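# Hang the picture frame level on the screw

## Task

Get the picture frame hanging level on the screw with nothing holding it. It must rest on the screw's shank, not on its head, at the point where it balances. The display board is free-standing and must still be upright and standing unaided when you finish.

## Robot and tools

Robot: two arms, left_arm and right_arm, each ending in a two-finger gripper. Frame: one scene frame for both arms. Origin at table-top height, midway between the nominal arm bases. +x points out over the table, +z up, and left_arm sits on the +y side. Arm names do not match image sides. Actual bases are offset from nominal; only a BASES line gives their true places. Reported hand positions and orientations may be a few cm off, worse at long reach.

Gripper axes: the fingers point along the gripper's +z and close along its y. end_effector_position is the point between the finger pads, about 5 mm short of the tips.

The row: every motion command uses rows of 16 plain numbers covering both arms, even if only one moves. First left_arm: x, y, z, qw, qx, qy, qz, opening. Then the same 8 for right_arm. x, y, z is an absolute target for that gripper's end_effector_position, in metres, in the scene frame. qw..qz is an absolute target orientation (w first), same frame. Opening runs from -1 (closed) to +1 (fully open, 0.070 m). It is also absolute. Going from fully open to closed takes about 1 s or more. To hold an arm still, repeat its last reported pose in full, and keep its opening. To keep an orientation, resend the same quaternion you chose, not the drifted reported one. Each control step, the commanded orientation is clipped to within 32 degrees of the measured one.

execute_actions, argument actions: a list holding zero or one item.
- [] only looks: it returns the current state with pictures.
- {"rows": [...], "steps": n} drives 1 to 15 rows over up to 15 steps of 1/30 s (default 15). One row per step; the last row repeats. It needs at least 5 steps. Each target must lie within 0.6 m of that arm's last reported position along each gripper axis, or the call is refused and nothing is sent. The result is taken 5 steps before the end; those steps run afterwards.
- {"steps": n} with no rows waits up to 300 steps, counted from the last result, so your reply time is included.
Optional cameras: a list of names, ["all"], or []. Pictures come only for an empty action list or when asked.

move, argument target: one 16-number row or a list of up to 15 rows. Each arm's gripper follows a straight path to each absolute pose. There is no 0.6 m limit, but the whole list is capped at 10 s. speed: m/s, 0.002 to 2.2, default 0.25; turning is limited to twice that in rad/s. Give one value, or one per target. blend: metres by which corners at intermediate targets are rounded; default 0. blocking=false returns after about 0.5 s while motion continues. Fingers get the first target's openings at the start. A later target's opening changes are applied after arrival, once everything is still. Paths ignore obstacles and the other arm. A faster move means more lag, more overshoot and harder contact. A target set beyond a contact presses harder. Do not route a path near an arm's own base, because it can flip the shoulder posture; go around. The result adds a move: line. done means within 3 mm and 2 degrees. Others are off_target, moving, held or fault. limits=paced means a pose was clipped; limits=held means steps were withheld. None of these says whether the gripper is touching anything.

wait, argument seconds (0 to 10): lets time pass, ending early if a move ends. stop: brakes the current move; the fingers keep going. zoom_image: camera is one of cam_head_left, cam_head_right, cam_left_wrist, cam_right_wrist. region is [x0, y0, x1, y1] in pixels, top-left origin, at most 504x504, taken from that camera's latest image. finished_scene, argument scene: the current scene's number; it ends the scene irreversibly. The goal must then hold with no robot help.

Result lines: end_effector_position, end_effector_quat_wxyz, Hand target (the pose now being driven to), and grip_measured. grip_measured is the finger opening on the command scale; the last Joint positions value is the opening in metres. Joint torques are whole drive outputs, including the arm's weight, with offsets and noise; positive means toward larger joint values. MOTOR HOT appears at 65 °C; at 80 °C that arm goes limp and drops things. TORQUE FAULT means an arm halted for 10 s.

Gripping: once the fingers touch, command about 0.05 below grip_measured for a firm hold, or less for a gentle one. Very thin parts, under about 2 mm, get less force. Each pad gives about 20 N at most.

Cameras: all four images are 896x504. Calibration in the prompt gives K and T_world_to_cam per camera. Head cameras may have shifted slightly. Wrist-camera images can lag while the arm moves.

Avoid: dropping the frame, or releasing it while it still swings. Avoid knocking over or shoving the loose display board, and hitting or pressing one arm against the other. Never close one gripper on the other's fingers. Avoid hard or fast contacts that cause torque faults, long stretched-out holds that heat motors, and anything leaving the table. Wrist joints manage only about 4 N m. Loose objects may sometimes get a small push from outside.

Each tool is called after "Request:" as name(argument=value, ...), one argument or row to a line, values as JSON.

## Session

Request:
execute_actions(
  actions=[],
  cameras=["all"],
)

Scene clock: 0.00 s of 4500.00 s.
left_arm: end_effector_position=(+0.3510, +0.5999, +0.2155) grip_measured=+0.59 end_effector_quat_wxyz=(+0.247, -0.380, +0.744, +0.491) | right_arm: end_effector_position=(+0.3748, -0.3621, +0.2306) grip_measured=+0.98 end_effector_quat_wxyz=(+0.266, -0.127, +0.954, +0.046)
Joint positions: left_arm=[0.435 2.012 -1.399 1.391 1.016 -1.325 0.056] | right_arm=[-0.326 1.505 -1.187 0.405 0.93 -0.792 0.069]
Joint torques (N m): no reading
Motor temperatures (°C): left_arm=[31 31 32 33 36 30] | right_arm=[30 30 33 35 39 32]
Hand target: left_arm +0.3510, +0.5999, +0.2155; +0.247, -0.380, +0.744, +0.491 | right_arm +0.3748, -0.3621, +0.2306; +0.266, -0.127, +0.954, +0.046

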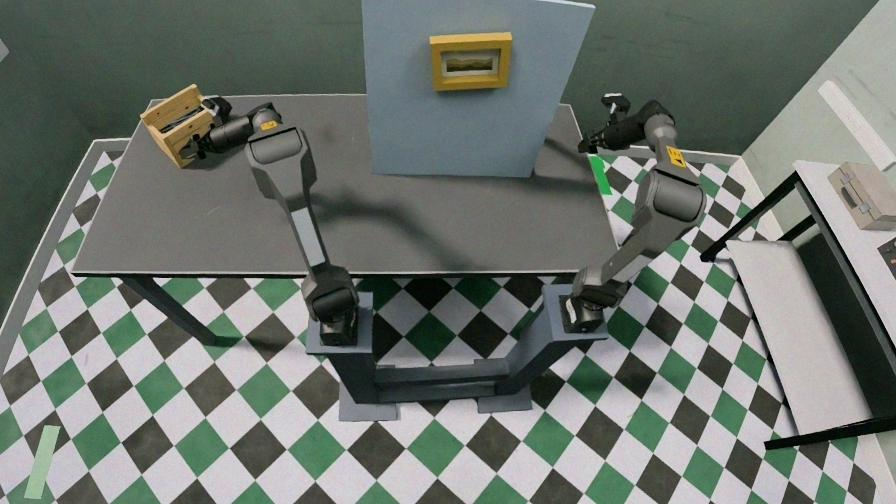

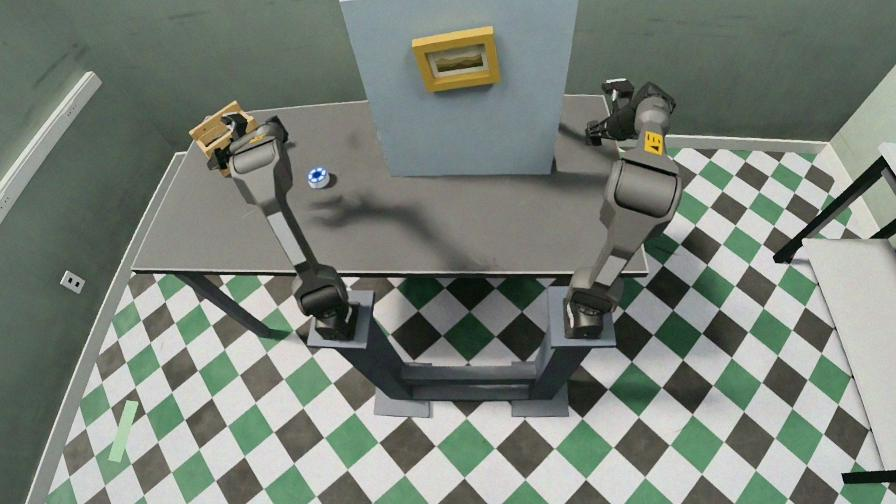

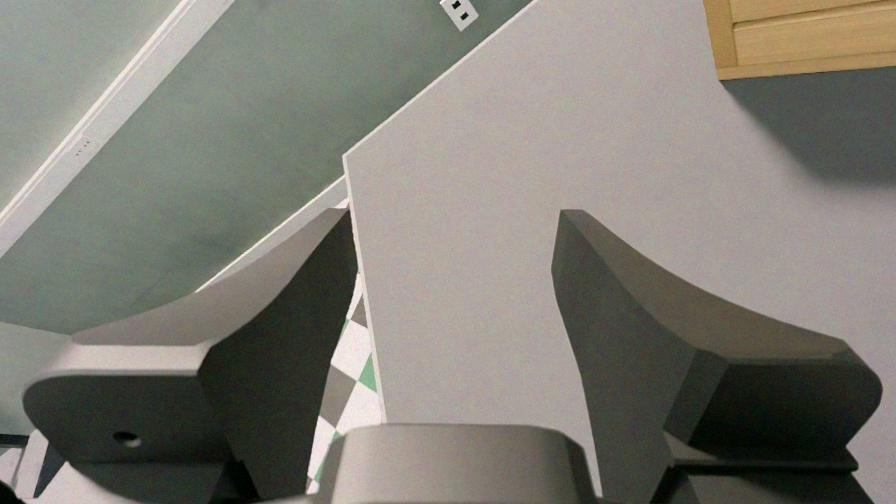

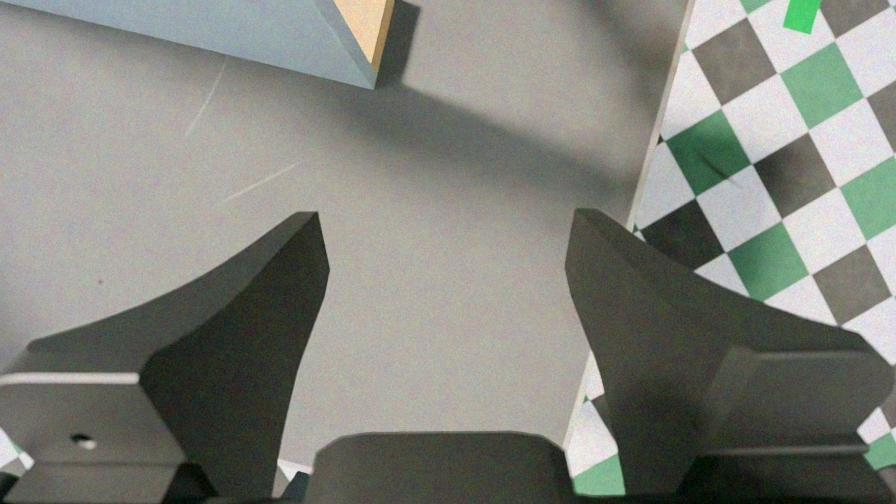

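Request:
zoom_image(
  camera="cam_head_left",
  region=[340, 0, 620, 190],
)

Request:
zoom_image(
  camera="cam_head_right",
  region=[340, 0, 620, 190],
)

Request:
zoom_image(
  camera="cam_head_right",
  region=[400, 10, 510, 110],
)

Request:
zoom_image(
  camera="cam_head_left",
  region=[420, 10, 530, 110],
)

Request:
zoom_image(
  camera="cam_head_right",
  region=[180, 90, 360, 210],
)

Request:
zoom_image(
  camera="cam_head_left",
  region=[120, 70, 300, 190],
)

Scaled by 1.800 from the camera's 896x504 image, which has a finer 1280x720 frame.

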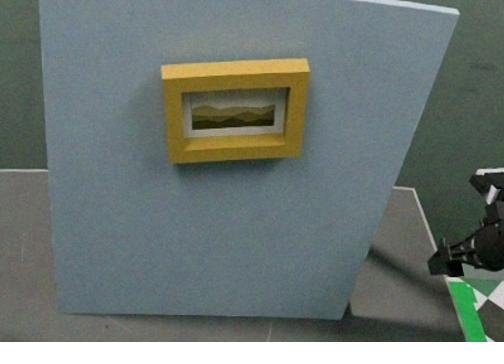

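Scaled by 1.800 from the camera's 896x504 image, which has a finer 1280x720 frame.

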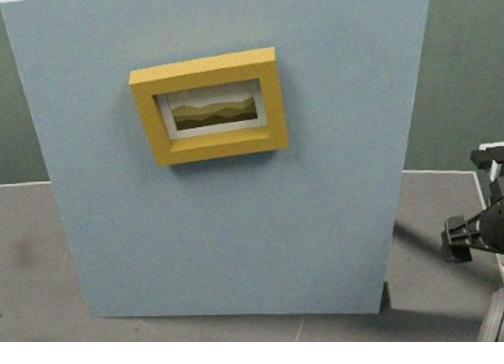

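Scaled by 4.582 from the camera's 896x504 image, which has a finer 1280x720 frame.

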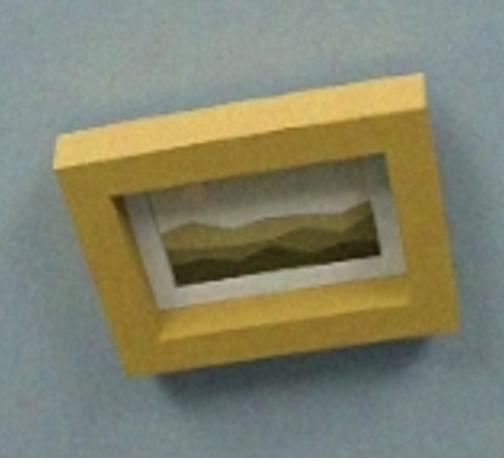

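Scaled by 4.582 from the camera's 896x504 image, which has a finer 1280x720 frame.

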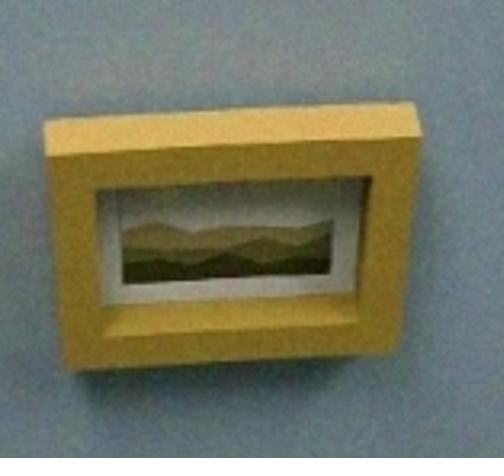

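Scaled by 2.800 from the camera's 896x504 image, which has a finer 1280x720 frame.

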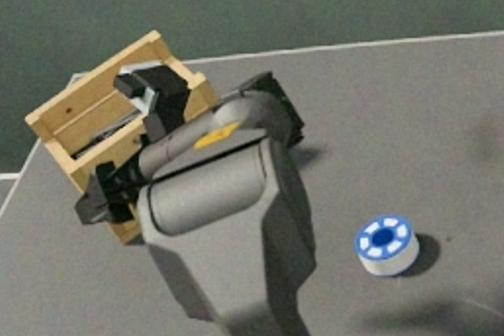

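Scaled by 2.800 from the camera's 896x504 image, which has a finer 1280x720 frame.

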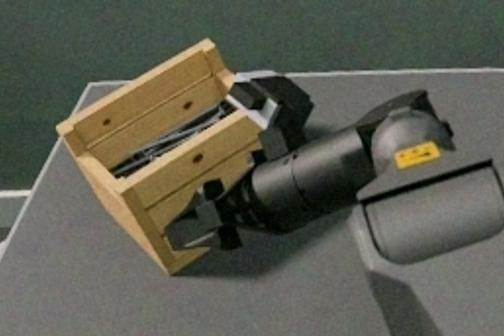

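Request:
move(
  target=[0.3510,0.5999,0.2155,0.247,-0.380,0.744,0.491,0.59, 0.38,-0.24,0.36,0.229,0.229,0.67,0.67,-0.5],
  cameras=["all"],
)

Scene clock: 14.37 s of 4500.00 s.
left_arm: end_effector_position=(+0.3508, +0.6000, +0.2155) grip_measured=+0.59 end_effector_quat_wxyz=(+0.247, -0.380, +0.744, +0.491) | right_arm: end_effector_position=(+0.3802, -0.2395, +0.3599) grip_measured=-0.50 end_effector_quat_wxyz=(+0.261, +0.275, +0.673, +0.636)
Joint positions: left_arm=[0.435 2.013 -1.399 1.391 1.018 -1.325 0.056] | right_arm=[-0.389 1.419 -0.902 1.676 1.216 -0.441 0.018]
Joint torques (N m): left_arm=[-0.91 -7.59 -3.36 0.52 0.52 -0.08] | right_arm=[-0.2 -4.99 -3.8 0.81 0.22 0.05]
Motor temperatures (°C): left_arm=[31 32 33 33 36 30] | right_arm=[30 31 34 35 39 32]
Hand target: left_arm +0.3510, +0.5999, +0.2155; +0.247, -0.380, +0.744, +0.491 | right_arm +0.3802, -0.2396, +0.3601; +0.262, +0.274, +0.673, +0.635
Off the commanded pose: left_arm 0.000 m, 0 deg | right_arm 0.001 m, 8 deg.
joint sent to its limit (right arm) — joint 5 (wrist pitch), upper limit.
Kept back: nothing.
move: off_target (right_arm)
camera_calibration:
cam_left_wrist: T_world_to_cam=[[0.800807, -0.211152, -0.560466, -0.0299846], [-0.482053, -0.782585, -0.393935, 0.724154], [-0.355432, 0.585641, -0.728487, 0.0520217], [0, 0, 0, 1]] pos_world=[0.391583, 0.529915, 0.306362]
cam_right_wrist: T_world_to_cam=[[-0.0715591, -0.0212912, -0.997209, 0.381586], [-0.990107, 0.122499, 0.068434, 0.374896], [0.1207, 0.99224, -0.0298465, 0.320822], [0, 0, 0, 1]] pos_world=[0.35977, -0.356132, 0.36444]

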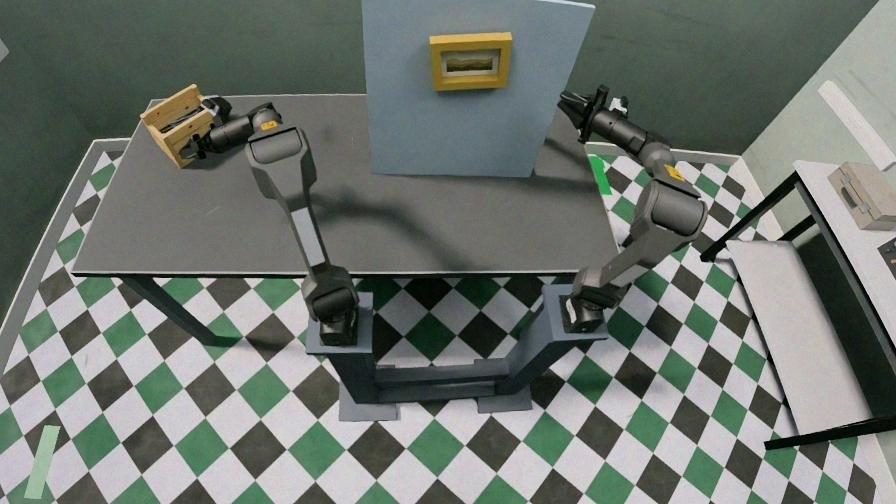

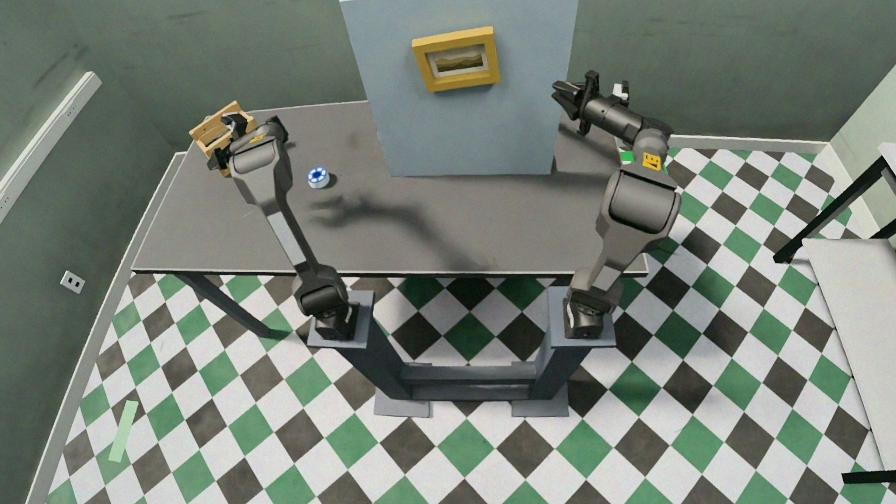

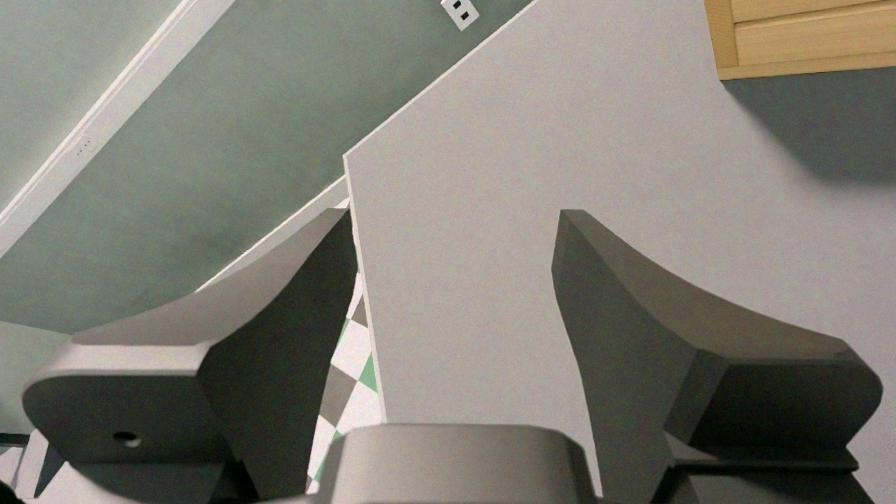

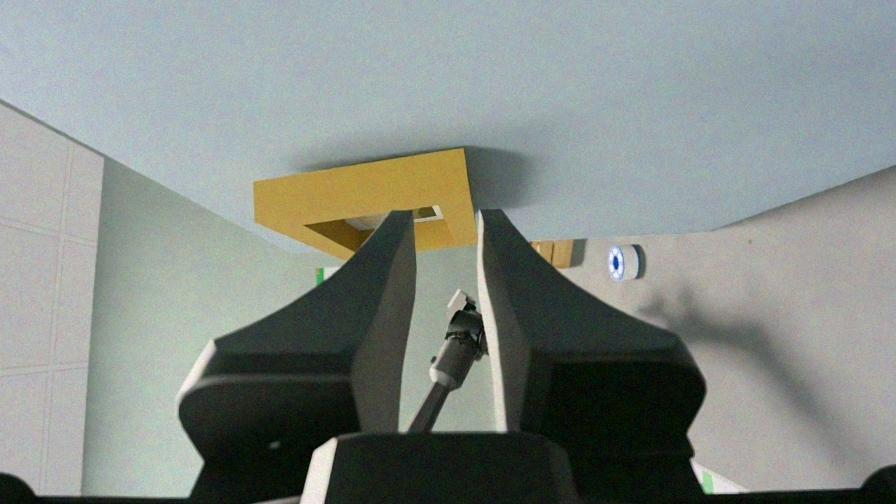

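Request:
zoom_image(
  camera="cam_right_wrist",
  region=[220, 100, 560, 280],
)

Scaled by 1.482 from the camera's 896x504 image, which has a finer 1280x720 frame.

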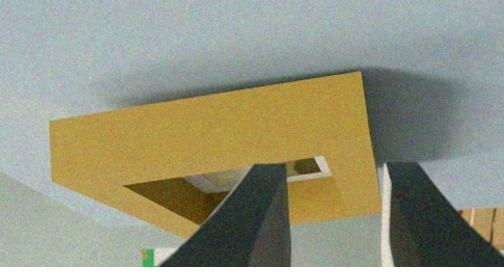

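Request:
move(
  target=[
    [0.3510,0.5999,0.2155,0.247,-0.380,0.744,0.491,0.59, 0.34,-0.18,0.5,0.322,0,0.947,0,-0.5],
    [0.3510,0.5999,0.2155,0.247,-0.380,0.744,0.491,0.59, 0.44,-0.04,0.51,0.322,0,0.947,0,-0.5],
  ],
  cameras=["all"],
  blend=0.03,
)

Scene clock: 19.93 s of 4500.00 s.
left_arm: end_effector_position=(+0.3508, +0.6000, +0.2155) grip_measured=+0.59 end_effector_quat_wxyz=(+0.247, -0.380, +0.744, +0.491) | right_arm: end_effector_position=(+0.4400, -0.0403, +0.5096) grip_measured=-0.50 end_effector_quat_wxyz=(+0.530, -0.039, +0.839, +0.116)
Joint positions: left_arm=[0.435 2.013 -1.399 1.391 1.018 -1.325 0.056] | right_arm=[0.761 1.943 -2.565 -0.461 1.216 0.548 0.018]
Joint torques (N m): left_arm=[-0.66 -7.65 -3.09 0.56 0.43 -0.07] | right_arm=[0.7 -8.53 -2.93 -0.54 -0.1 -0.14]
Motor temperatures (°C): left_arm=[31 32 33 33 36 30] | right_arm=[30 31 34 35 39 32]
Hand target: left_arm +0.3510, +0.5999, +0.2155; +0.247, -0.380, +0.744, +0.491 | right_arm +0.4398, -0.0402, +0.5095; +0.530, -0.039, +0.839, +0.116
Off the commanded pose: left_arm 0.000 m, 0 deg | right_arm 0.000 m, 30 deg.
joint sent to its limit (right arm) — joint 5 (wrist pitch), upper limit.
Kept back: nothing.
move: off_target (right_arm)
camera_calibration:
cam_left_wrist: T_world_to_cam=[[0.800807, -0.211152, -0.560466, -0.0299846], [-0.482053, -0.782585, -0.393935, 0.724154], [-0.355432, 0.585641, -0.728487, 0.0520217], [0, 0, 0, 1]] pos_world=[0.391583, 0.529915, 0.306362]
cam_right_wrist: T_world_to_cam=[[0.163174, -0.96927, -0.18409, -0.0163719], [-0.888029, -0.0629956, -0.455451, 0.613995], [0.429858, 0.237795, -0.87102, 0.382741], [0, 0, 0, 1]] pos_world=[0.383393, -0.0682036, 0.610006]

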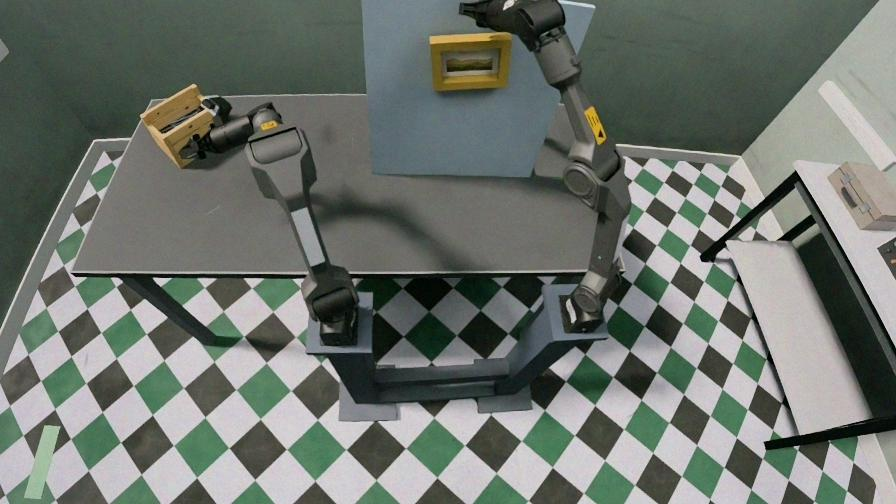

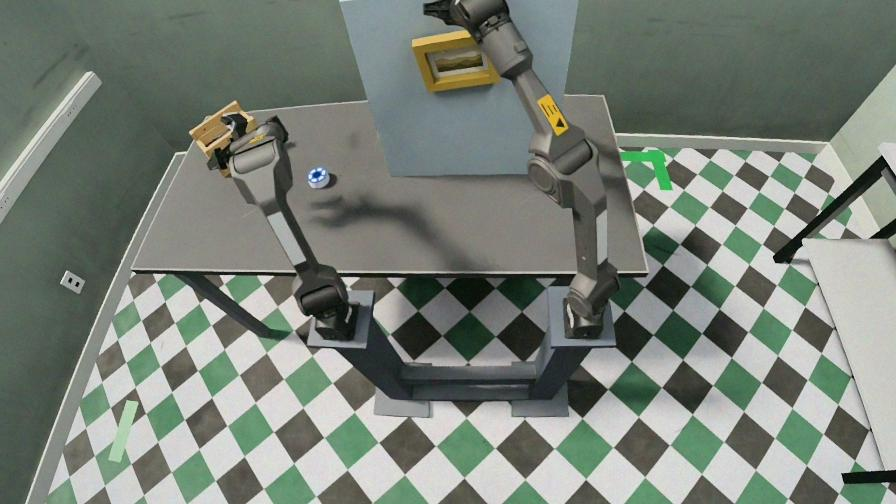

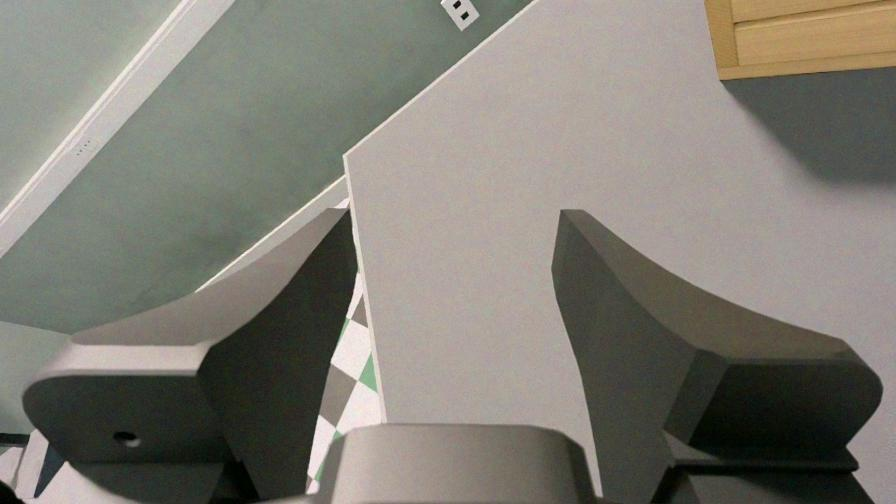

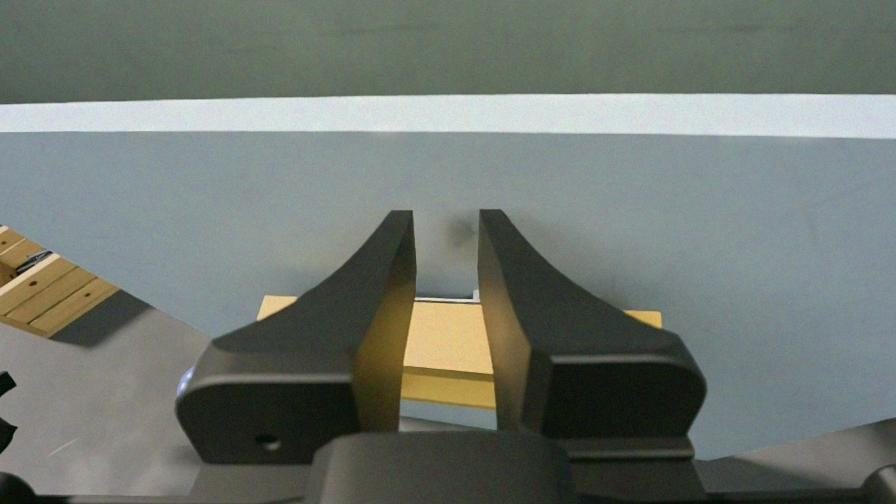

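Request:
zoom_image(
  camera="cam_right_wrist",
  region=[400, 200, 500, 320],
)

Request:
zoom_image(
  camera="cam_head_left",
  region=[400, 0, 640, 100],
)

Scaled by 4.200 from the camera's 896x504 image, which has a finer 1280x720 frame.

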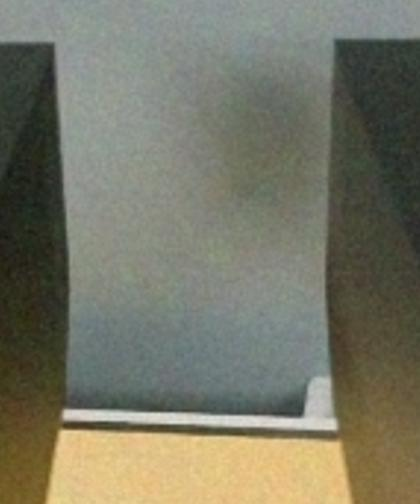

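Scaled by 2.100 from the camera's 896x504 image, which has a finer 1280x720 frame.

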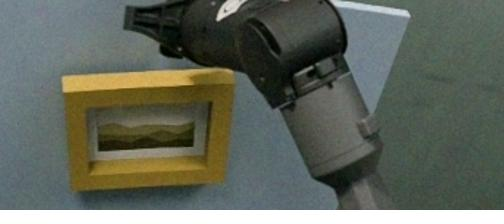

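Request:
move(
  target=[0.3510,0.5999,0.2155,0.247,-0.380,0.744,0.491,0.59, 0.45,-0.04,0.54,0.500,-0.02,0.86,0.08,1],
  cameras=["cam_right_wrist"],
)

Request:
zoom_image(
  camera="cam_right_wrist",
  region=[240, 200, 680, 448],
)

Scene clock: 21.57 s of 4500.00 s.
left_arm: end_effector_position=(+0.3508, +0.6000, +0.2155) grip_measured=+0.59 end_effector_quat_wxyz=(+0.247, -0.380, +0.744, +0.491) | right_arm: end_effector_position=(+0.4485, -0.0418, +0.5427) grip_measured=+0.98 end_effector_quat_wxyz=(+0.582, -0.034, +0.803, +0.122)
Joint positions: left_arm=[0.435 2.013 -1.399 1.391 1.018 -1.325 0.056] | right_arm=[0.761 2.033 -2.781 -0.498 1.215 0.506 0.069]
Joint torques (N m): left_arm=[-0.64 -7.85 -3.05 0.57 0.45 -0.06] | right_arm=[-8.82 5.32 2.03 -0.8 0.4 0.16]
Motor temperatures (°C): left_arm=[31 32 33 33 36 30] | right_arm=[30 31 34 35 39 32]
Hand target: left_arm +0.3510, +0.5999, +0.2155; +0.247, -0.380, +0.744, +0.491 | right_arm +0.4497, -0.0403, +0.5394; +0.579, -0.036, +0.806, +0.121
Off the commanded pose: left_arm 0.000 m, 0 deg | right_arm 0.004 m, 12 deg.
joint sent to its limit (right arm) — joint 5 (wrist pitch), upper limit.
Kept back: nothing.
move: off_target (right_arm)
camera_calibration:
cam_right_wrist: T_world_to_cam=[[0.175628, -0.966, -0.189731, -0.0155015], [-0.826476, -0.0399677, -0.561551, 0.667476], [0.534875, 0.255433, -0.805396, 0.326234], [0, 0, 0, 1]] pos_world=[0.379881, -0.0716278, 0.634628]
Images, in order (width x height): cam_right_wrist 896x504.

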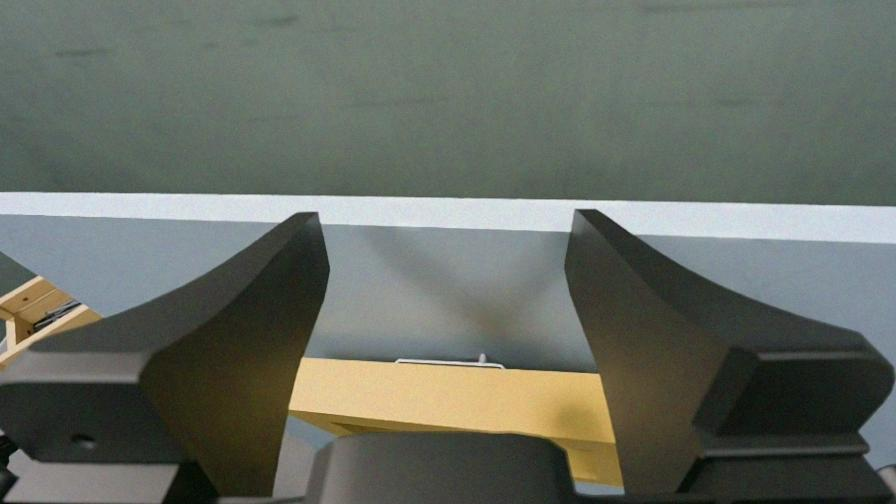

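Scaled by 1.145 from the camera's 896x504 image, which has a finer 1280x720 frame.

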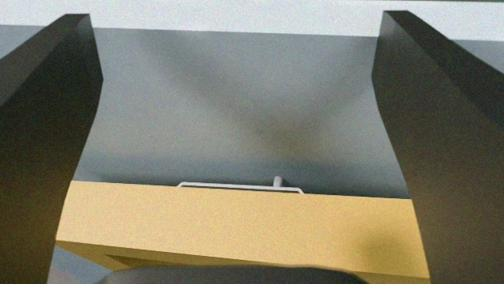

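Request:
zoom_image(
  camera="cam_right_wrist",
  region=[370, 320, 530, 400],
)

Scaled by 3.150 from the camera's 896x504 image, which has a finer 1280x720 frame.

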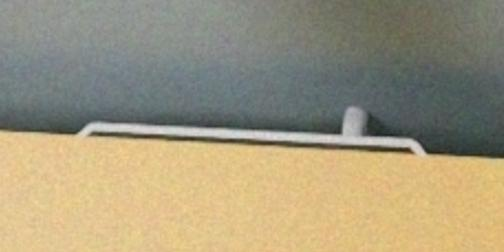

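Request:
move(
  target=[
    [0.3510,0.5999,0.2155,0.247,-0.380,0.744,0.491,0.59, 0.34,-0.12,0.5,0.7,0,0.714,0.05,1],
    [0.3510,0.5999,0.2155,0.247,-0.380,0.744,0.491,0.59, 0.294,-0.12,0.37,0.8145,-0.06,0.571,0.0856,1],
  ],
  cameras=["all"],
  blend=0.03,
)

Scene clock: 26.10 s of 4500.00 s.
left_arm: end_effector_position=(+0.3508, +0.6000, +0.2155) grip_measured=+0.59 end_effector_quat_wxyz=(+0.247, -0.380, +0.744, +0.491) | right_arm: end_effector_position=(+0.2938, -0.1200, +0.3699) grip_measured=+0.98 end_effector_quat_wxyz=(+0.707, -0.010, +0.706, +0.029)
Joint positions: left_arm=[0.435 2.013 -1.399 1.391 1.018 -1.325 0.056] | right_arm=[1.258 1.239 -0.733 -1.739 1.216 2.047 0.069]
Joint torques (N m): left_arm=[-0.67 -7.83 -3.04 0.63 0.35 -0.05] | right_arm=[0.19 -3.19 -4.26 -1.16 0.31 0.02]
Motor temperatures (°C): left_arm=[31 33 33 33 36 30] | right_arm=[30 31 34 35 39 32]
Hand target: left_arm +0.3510, +0.5999, +0.2155; +0.247, -0.380, +0.744, +0.491 | right_arm +0.2937, -0.1199, +0.3702; +0.708, -0.010, +0.706, +0.029
Off the commanded pose: left_arm 0.000 m, 0 deg | right_arm 0.000 m, 22 deg.
joint sent to its limit (right arm) — joint 4 (forearm roll), lower limit; joint 5 (wrist pitch), upper limit.
Kept back: nothing.
move: off_target (right_arm)
camera_calibration:
cam_left_wrist: T_world_to_cam=[[0.800807, -0.211152, -0.560466, -0.0299846], [-0.482053, -0.782585, -0.393935, 0.724154], [-0.355432, 0.585641, -0.728487, 0.0520217], [0, 0, 0, 1]] pos_world=[0.391583, 0.529915, 0.306362]
cam_right_wrist: T_world_to_cam=[[0.0439409, -0.996886, -0.0654826, -0.107686], [-0.61045, 0.0250941, -0.791657, 0.468871], [0.790835, 0.07476, -0.607447, 0.119631], [0, 0, 0, 1]] pos_world=[0.196346, -0.12806, 0.436803]

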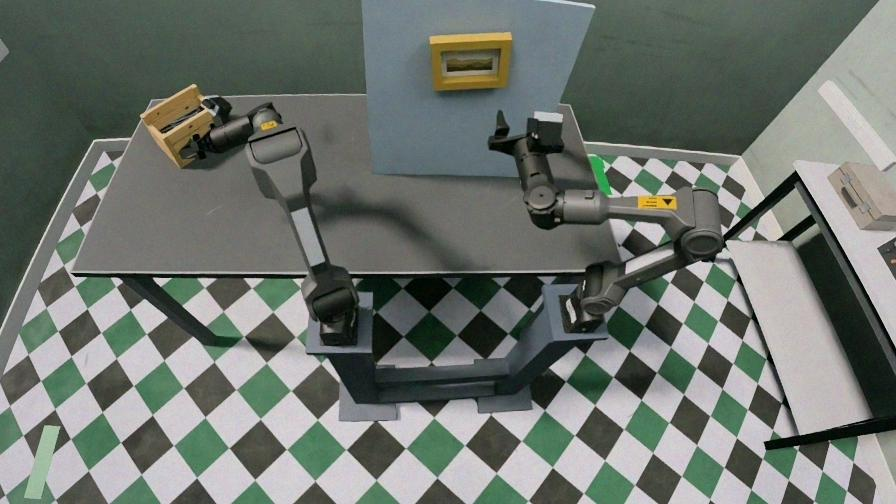

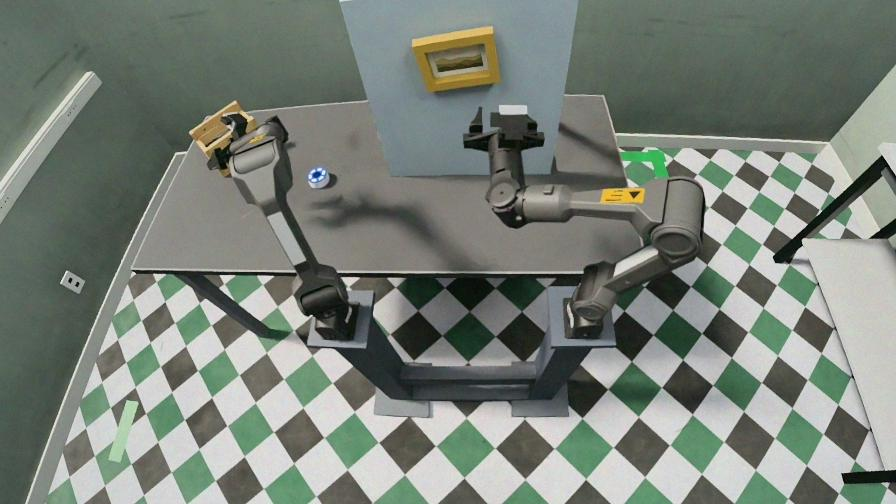

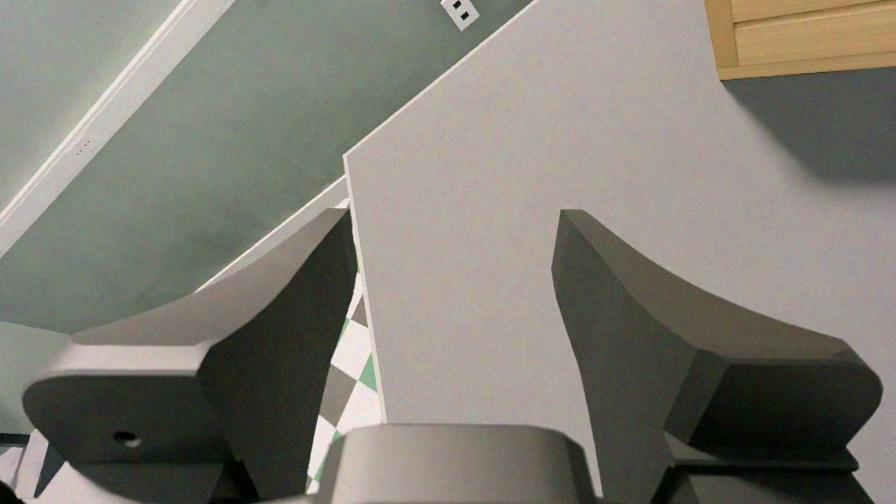

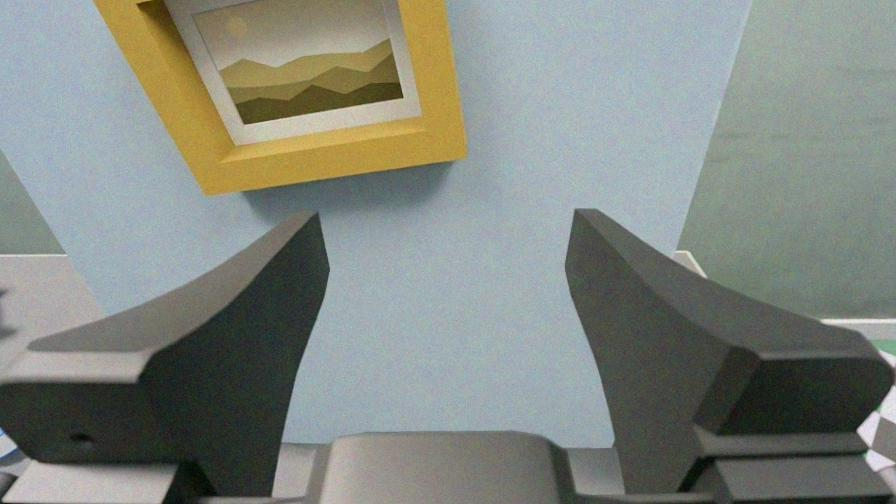

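Request:
move(
  target=[
    [0.33,0.5,0.36,0.45,-0.2,0.8,0.25,0.59, 0.2938,-0.12,0.3699,0.707,-0.010,0.706,0.029,1],
    [0.33,0.14,0.40,0.5736,0,0.8192,0,-1, 0.2938,-0.12,0.3699,0.707,-0.010,0.706,0.029,1],
  ],
  cameras=["all"],
  blend=[0.05,0],
)

Scene clock: 32.43 s of 4500.00 s.
left_arm: end_effector_position=(+0.3300, +0.1398, +0.3998) grip_measured=-1.00 end_effector_quat_wxyz=(+0.573, +0.000, +0.819, +0.000) | right_arm: end_effector_position=(+0.2937, -0.1198, +0.3699) grip_measured=+0.98 end_effector_quat_wxyz=(+0.707, -0.010, +0.706, +0.029)
Joint positions: left_arm=[-0.68 1.09 -1.059 0.999 0.786 -1.105 0] | right_arm=[1.258 1.238 -0.733 -1.739 1.215 2.047 0.069]
Joint torques (N m): left_arm=[0.46 -3.61 -2.58 0.41 -0.8 0.03] | right_arm=[-0.45 -3.7 -3.29 -0.97 0.23 -0.12]
Motor temperatures (°C): left_arm=[31 33 33 33 36 30] | right_arm=[30 31 34 35 39 32]
Hand target: left_arm +0.3300, +0.1400, +0.4000; +0.574, +0.000, +0.819, +0.000 | right_arm +0.2938, -0.1200, +0.3699; +0.707, -0.010, +0.706, +0.029
Off the commanded pose: left_arm 0.000 m, 0 deg | right_arm 0.000 m, 0 deg.
Kept back: nothing.
move: done
camera_calibration:
cam_left_wrist: T_world_to_cam=[[0.0178834, -0.999656, -0.0191818, 0.145097], [-0.80991, -0.00323409, -0.586545, 0.502841], [0.586281, 0.0260249, -0.809689, 0.248352], [0, 0, 0, 1]] pos_world=[0.259057, 0.14021, 0.49881]
cam_right_wrist: T_world_to_cam=[[0.0455529, -0.996759, -0.0662985, -0.107613], [-0.610854, 0.0247198, -0.791358, 0.468788], [0.790432, 0.0765474, -0.607748, 0.120211], [0, 0, 0, 1]] pos_world=[0.196244, -0.128054, 0.436902]

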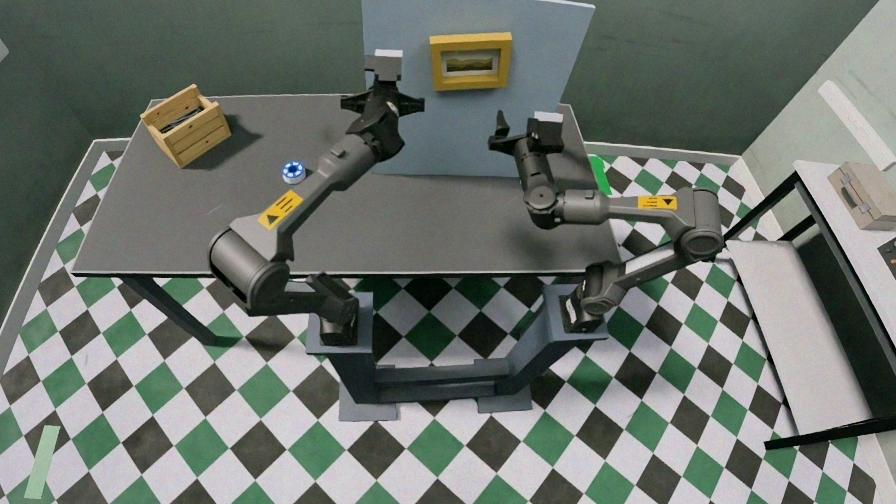

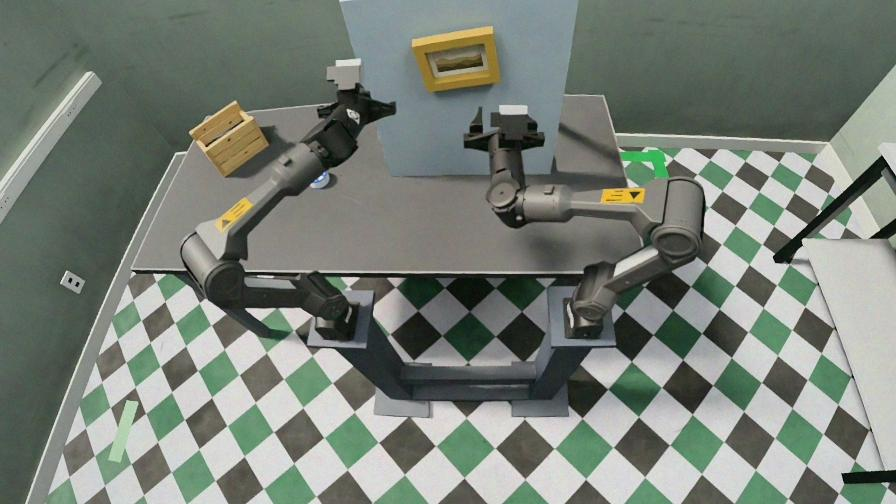

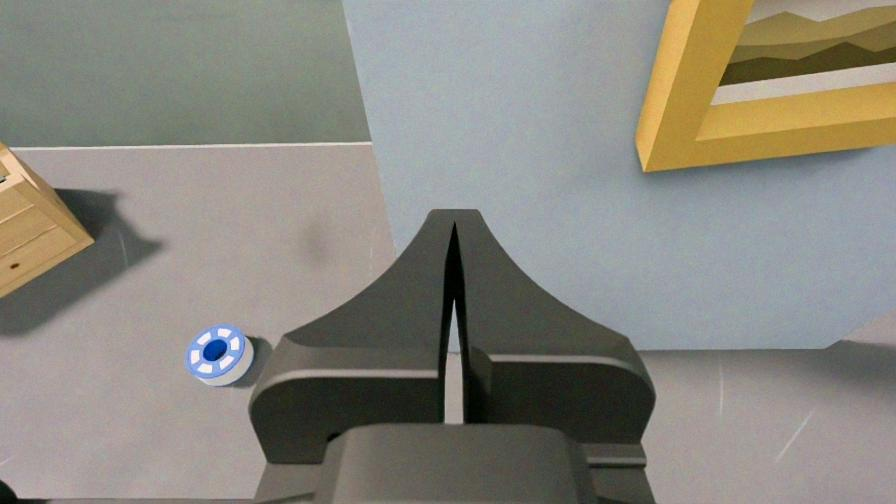

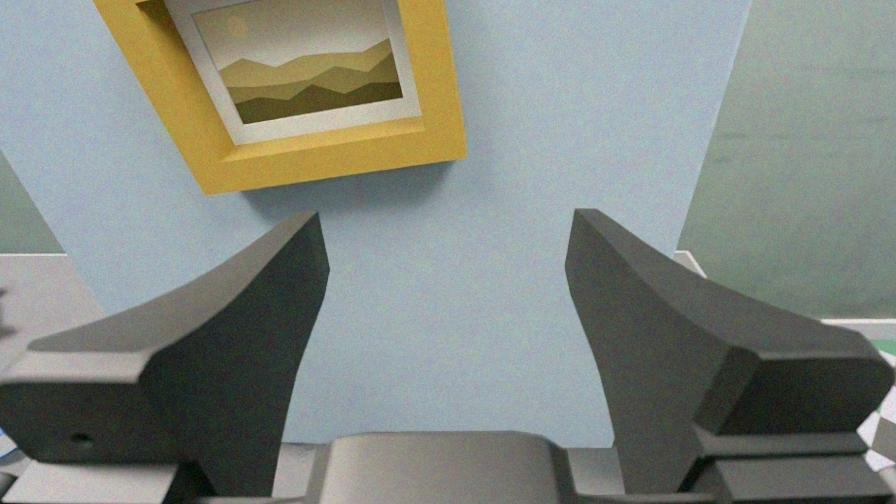

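Request:
move(
  target=[0.42,0.095,0.39,0.5736,0,0.8192,0,-1, 0.2938,-0.12,0.3699,0.707,-0.010,0.706,0.029,1],
  cameras=["all"],
  speed=0.12,
)

Request:
zoom_image(
  camera="cam_head_left",
  region=[370, 10, 530, 110],
)

Request:
zoom_image(
  camera="cam_head_right",
  region=[350, 10, 510, 110],
)

Scene clock: 34.17 s of 4500.00 s.
left_arm: end_effector_position=(+0.4206, +0.0943, +0.3893) grip_measured=-1.00 end_effector_quat_wxyz=(+0.573, +0.000, +0.820, +0.000) | right_arm: end_effector_position=(+0.2937, -0.1198, +0.3699) grip_measured=+0.98 end_effector_quat_wxyz=(+0.707, -0.010, +0.706, +0.029)
Joint positions: left_arm=[-0.592 1.438 -1.299 1.051 0.654 -1.175 0] | right_arm=[1.258 1.238 -0.733 -1.739 1.215 2.047 0.069]
Joint torques (N m): left_arm=[0.01 -6.29 -2.49 0.33 -0.4 0.03] | right_arm=[-0.39 -3.68 -3.3 -0.97 0.25 -0.1]
Motor temperatures (°C): left_arm=[31 32 33 33 36 30] | right_arm=[30 31 34 35 39 32]
Hand target: left_arm +0.4200, +0.0950, +0.3900; +0.574, +0.000, +0.819, +0.000 | right_arm +0.2938, -0.1200, +0.3699; +0.707, -0.010, +0.706, +0.029
Off the commanded pose: left_arm 0.001 m, 0 deg | right_arm 0.000 m, 0 deg.
Kept back: nothing.
move: done
camera_calibration:
cam_left_wrist: T_world_to_cam=[[0.0173666, -0.999665, -0.0191822, 0.0979727], [-0.810419, -0.00283738, -0.585844, 0.56971], [0.585593, 0.0257198, -0.810197, 0.188435], [0, 0, 0, 1]] pos_world=[0.349657, 0.0947099, 0.48831]
cam_right_wrist: T_world_to_cam=[[0.0455529, -0.996759, -0.0662985, -0.107613], [-0.610854, 0.0247198, -0.791358, 0.468788], [0.790432, 0.0765474, -0.607748, 0.120211], [0, 0, 0, 1]] pos_world=[0.196244, -0.128054, 0.436902]

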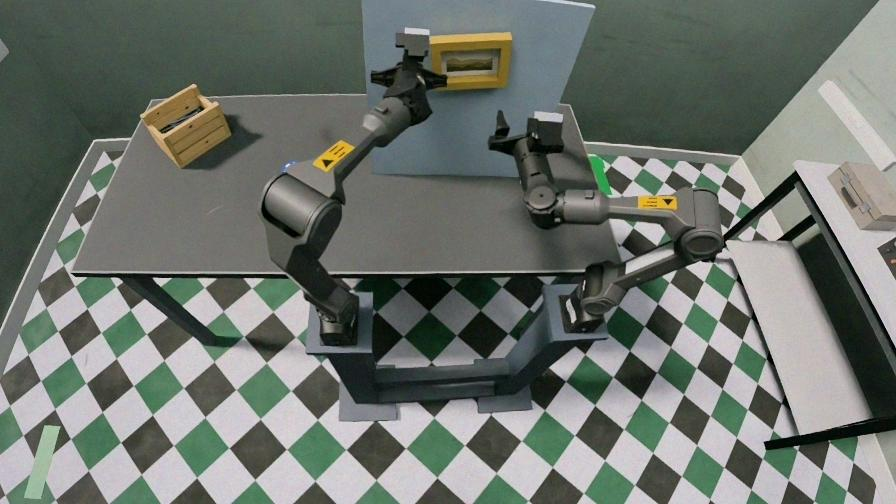

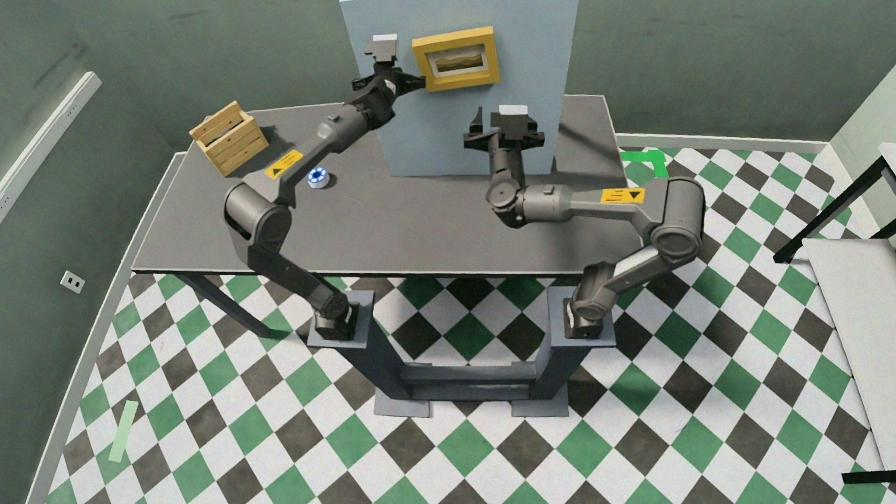

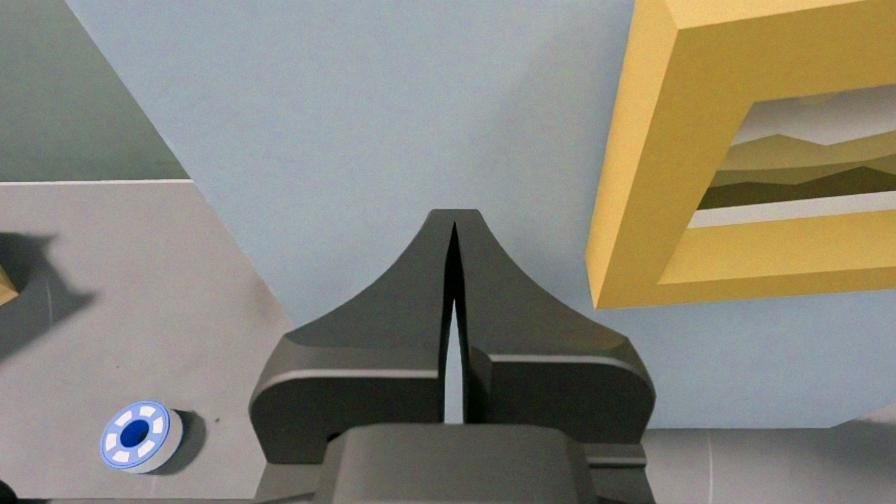

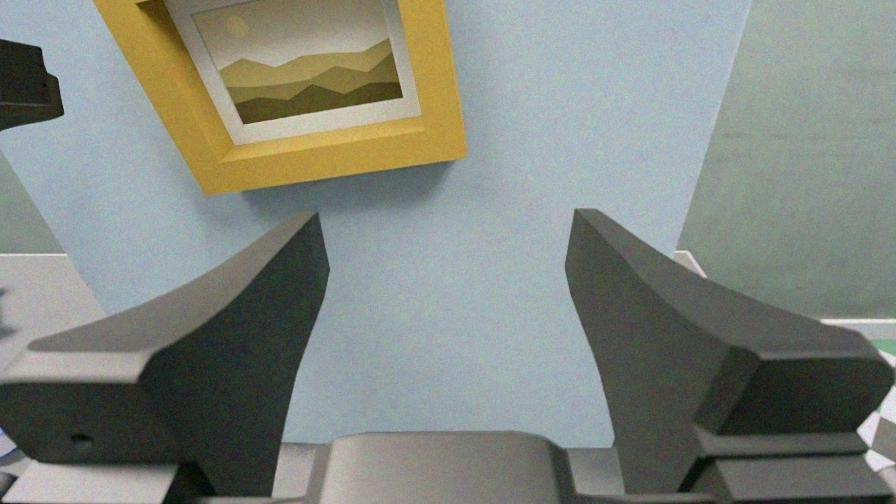

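Scaled by 3.150 from the camera's 896x504 image, which has a finer 1280x720 frame.

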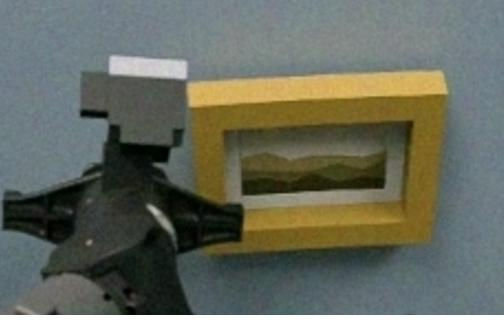

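Scaled by 3.150 from the camera's 896x504 image, which has a finer 1280x720 frame.

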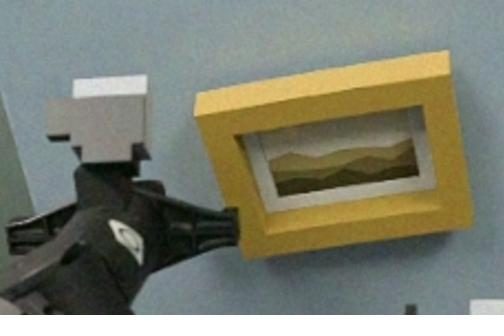

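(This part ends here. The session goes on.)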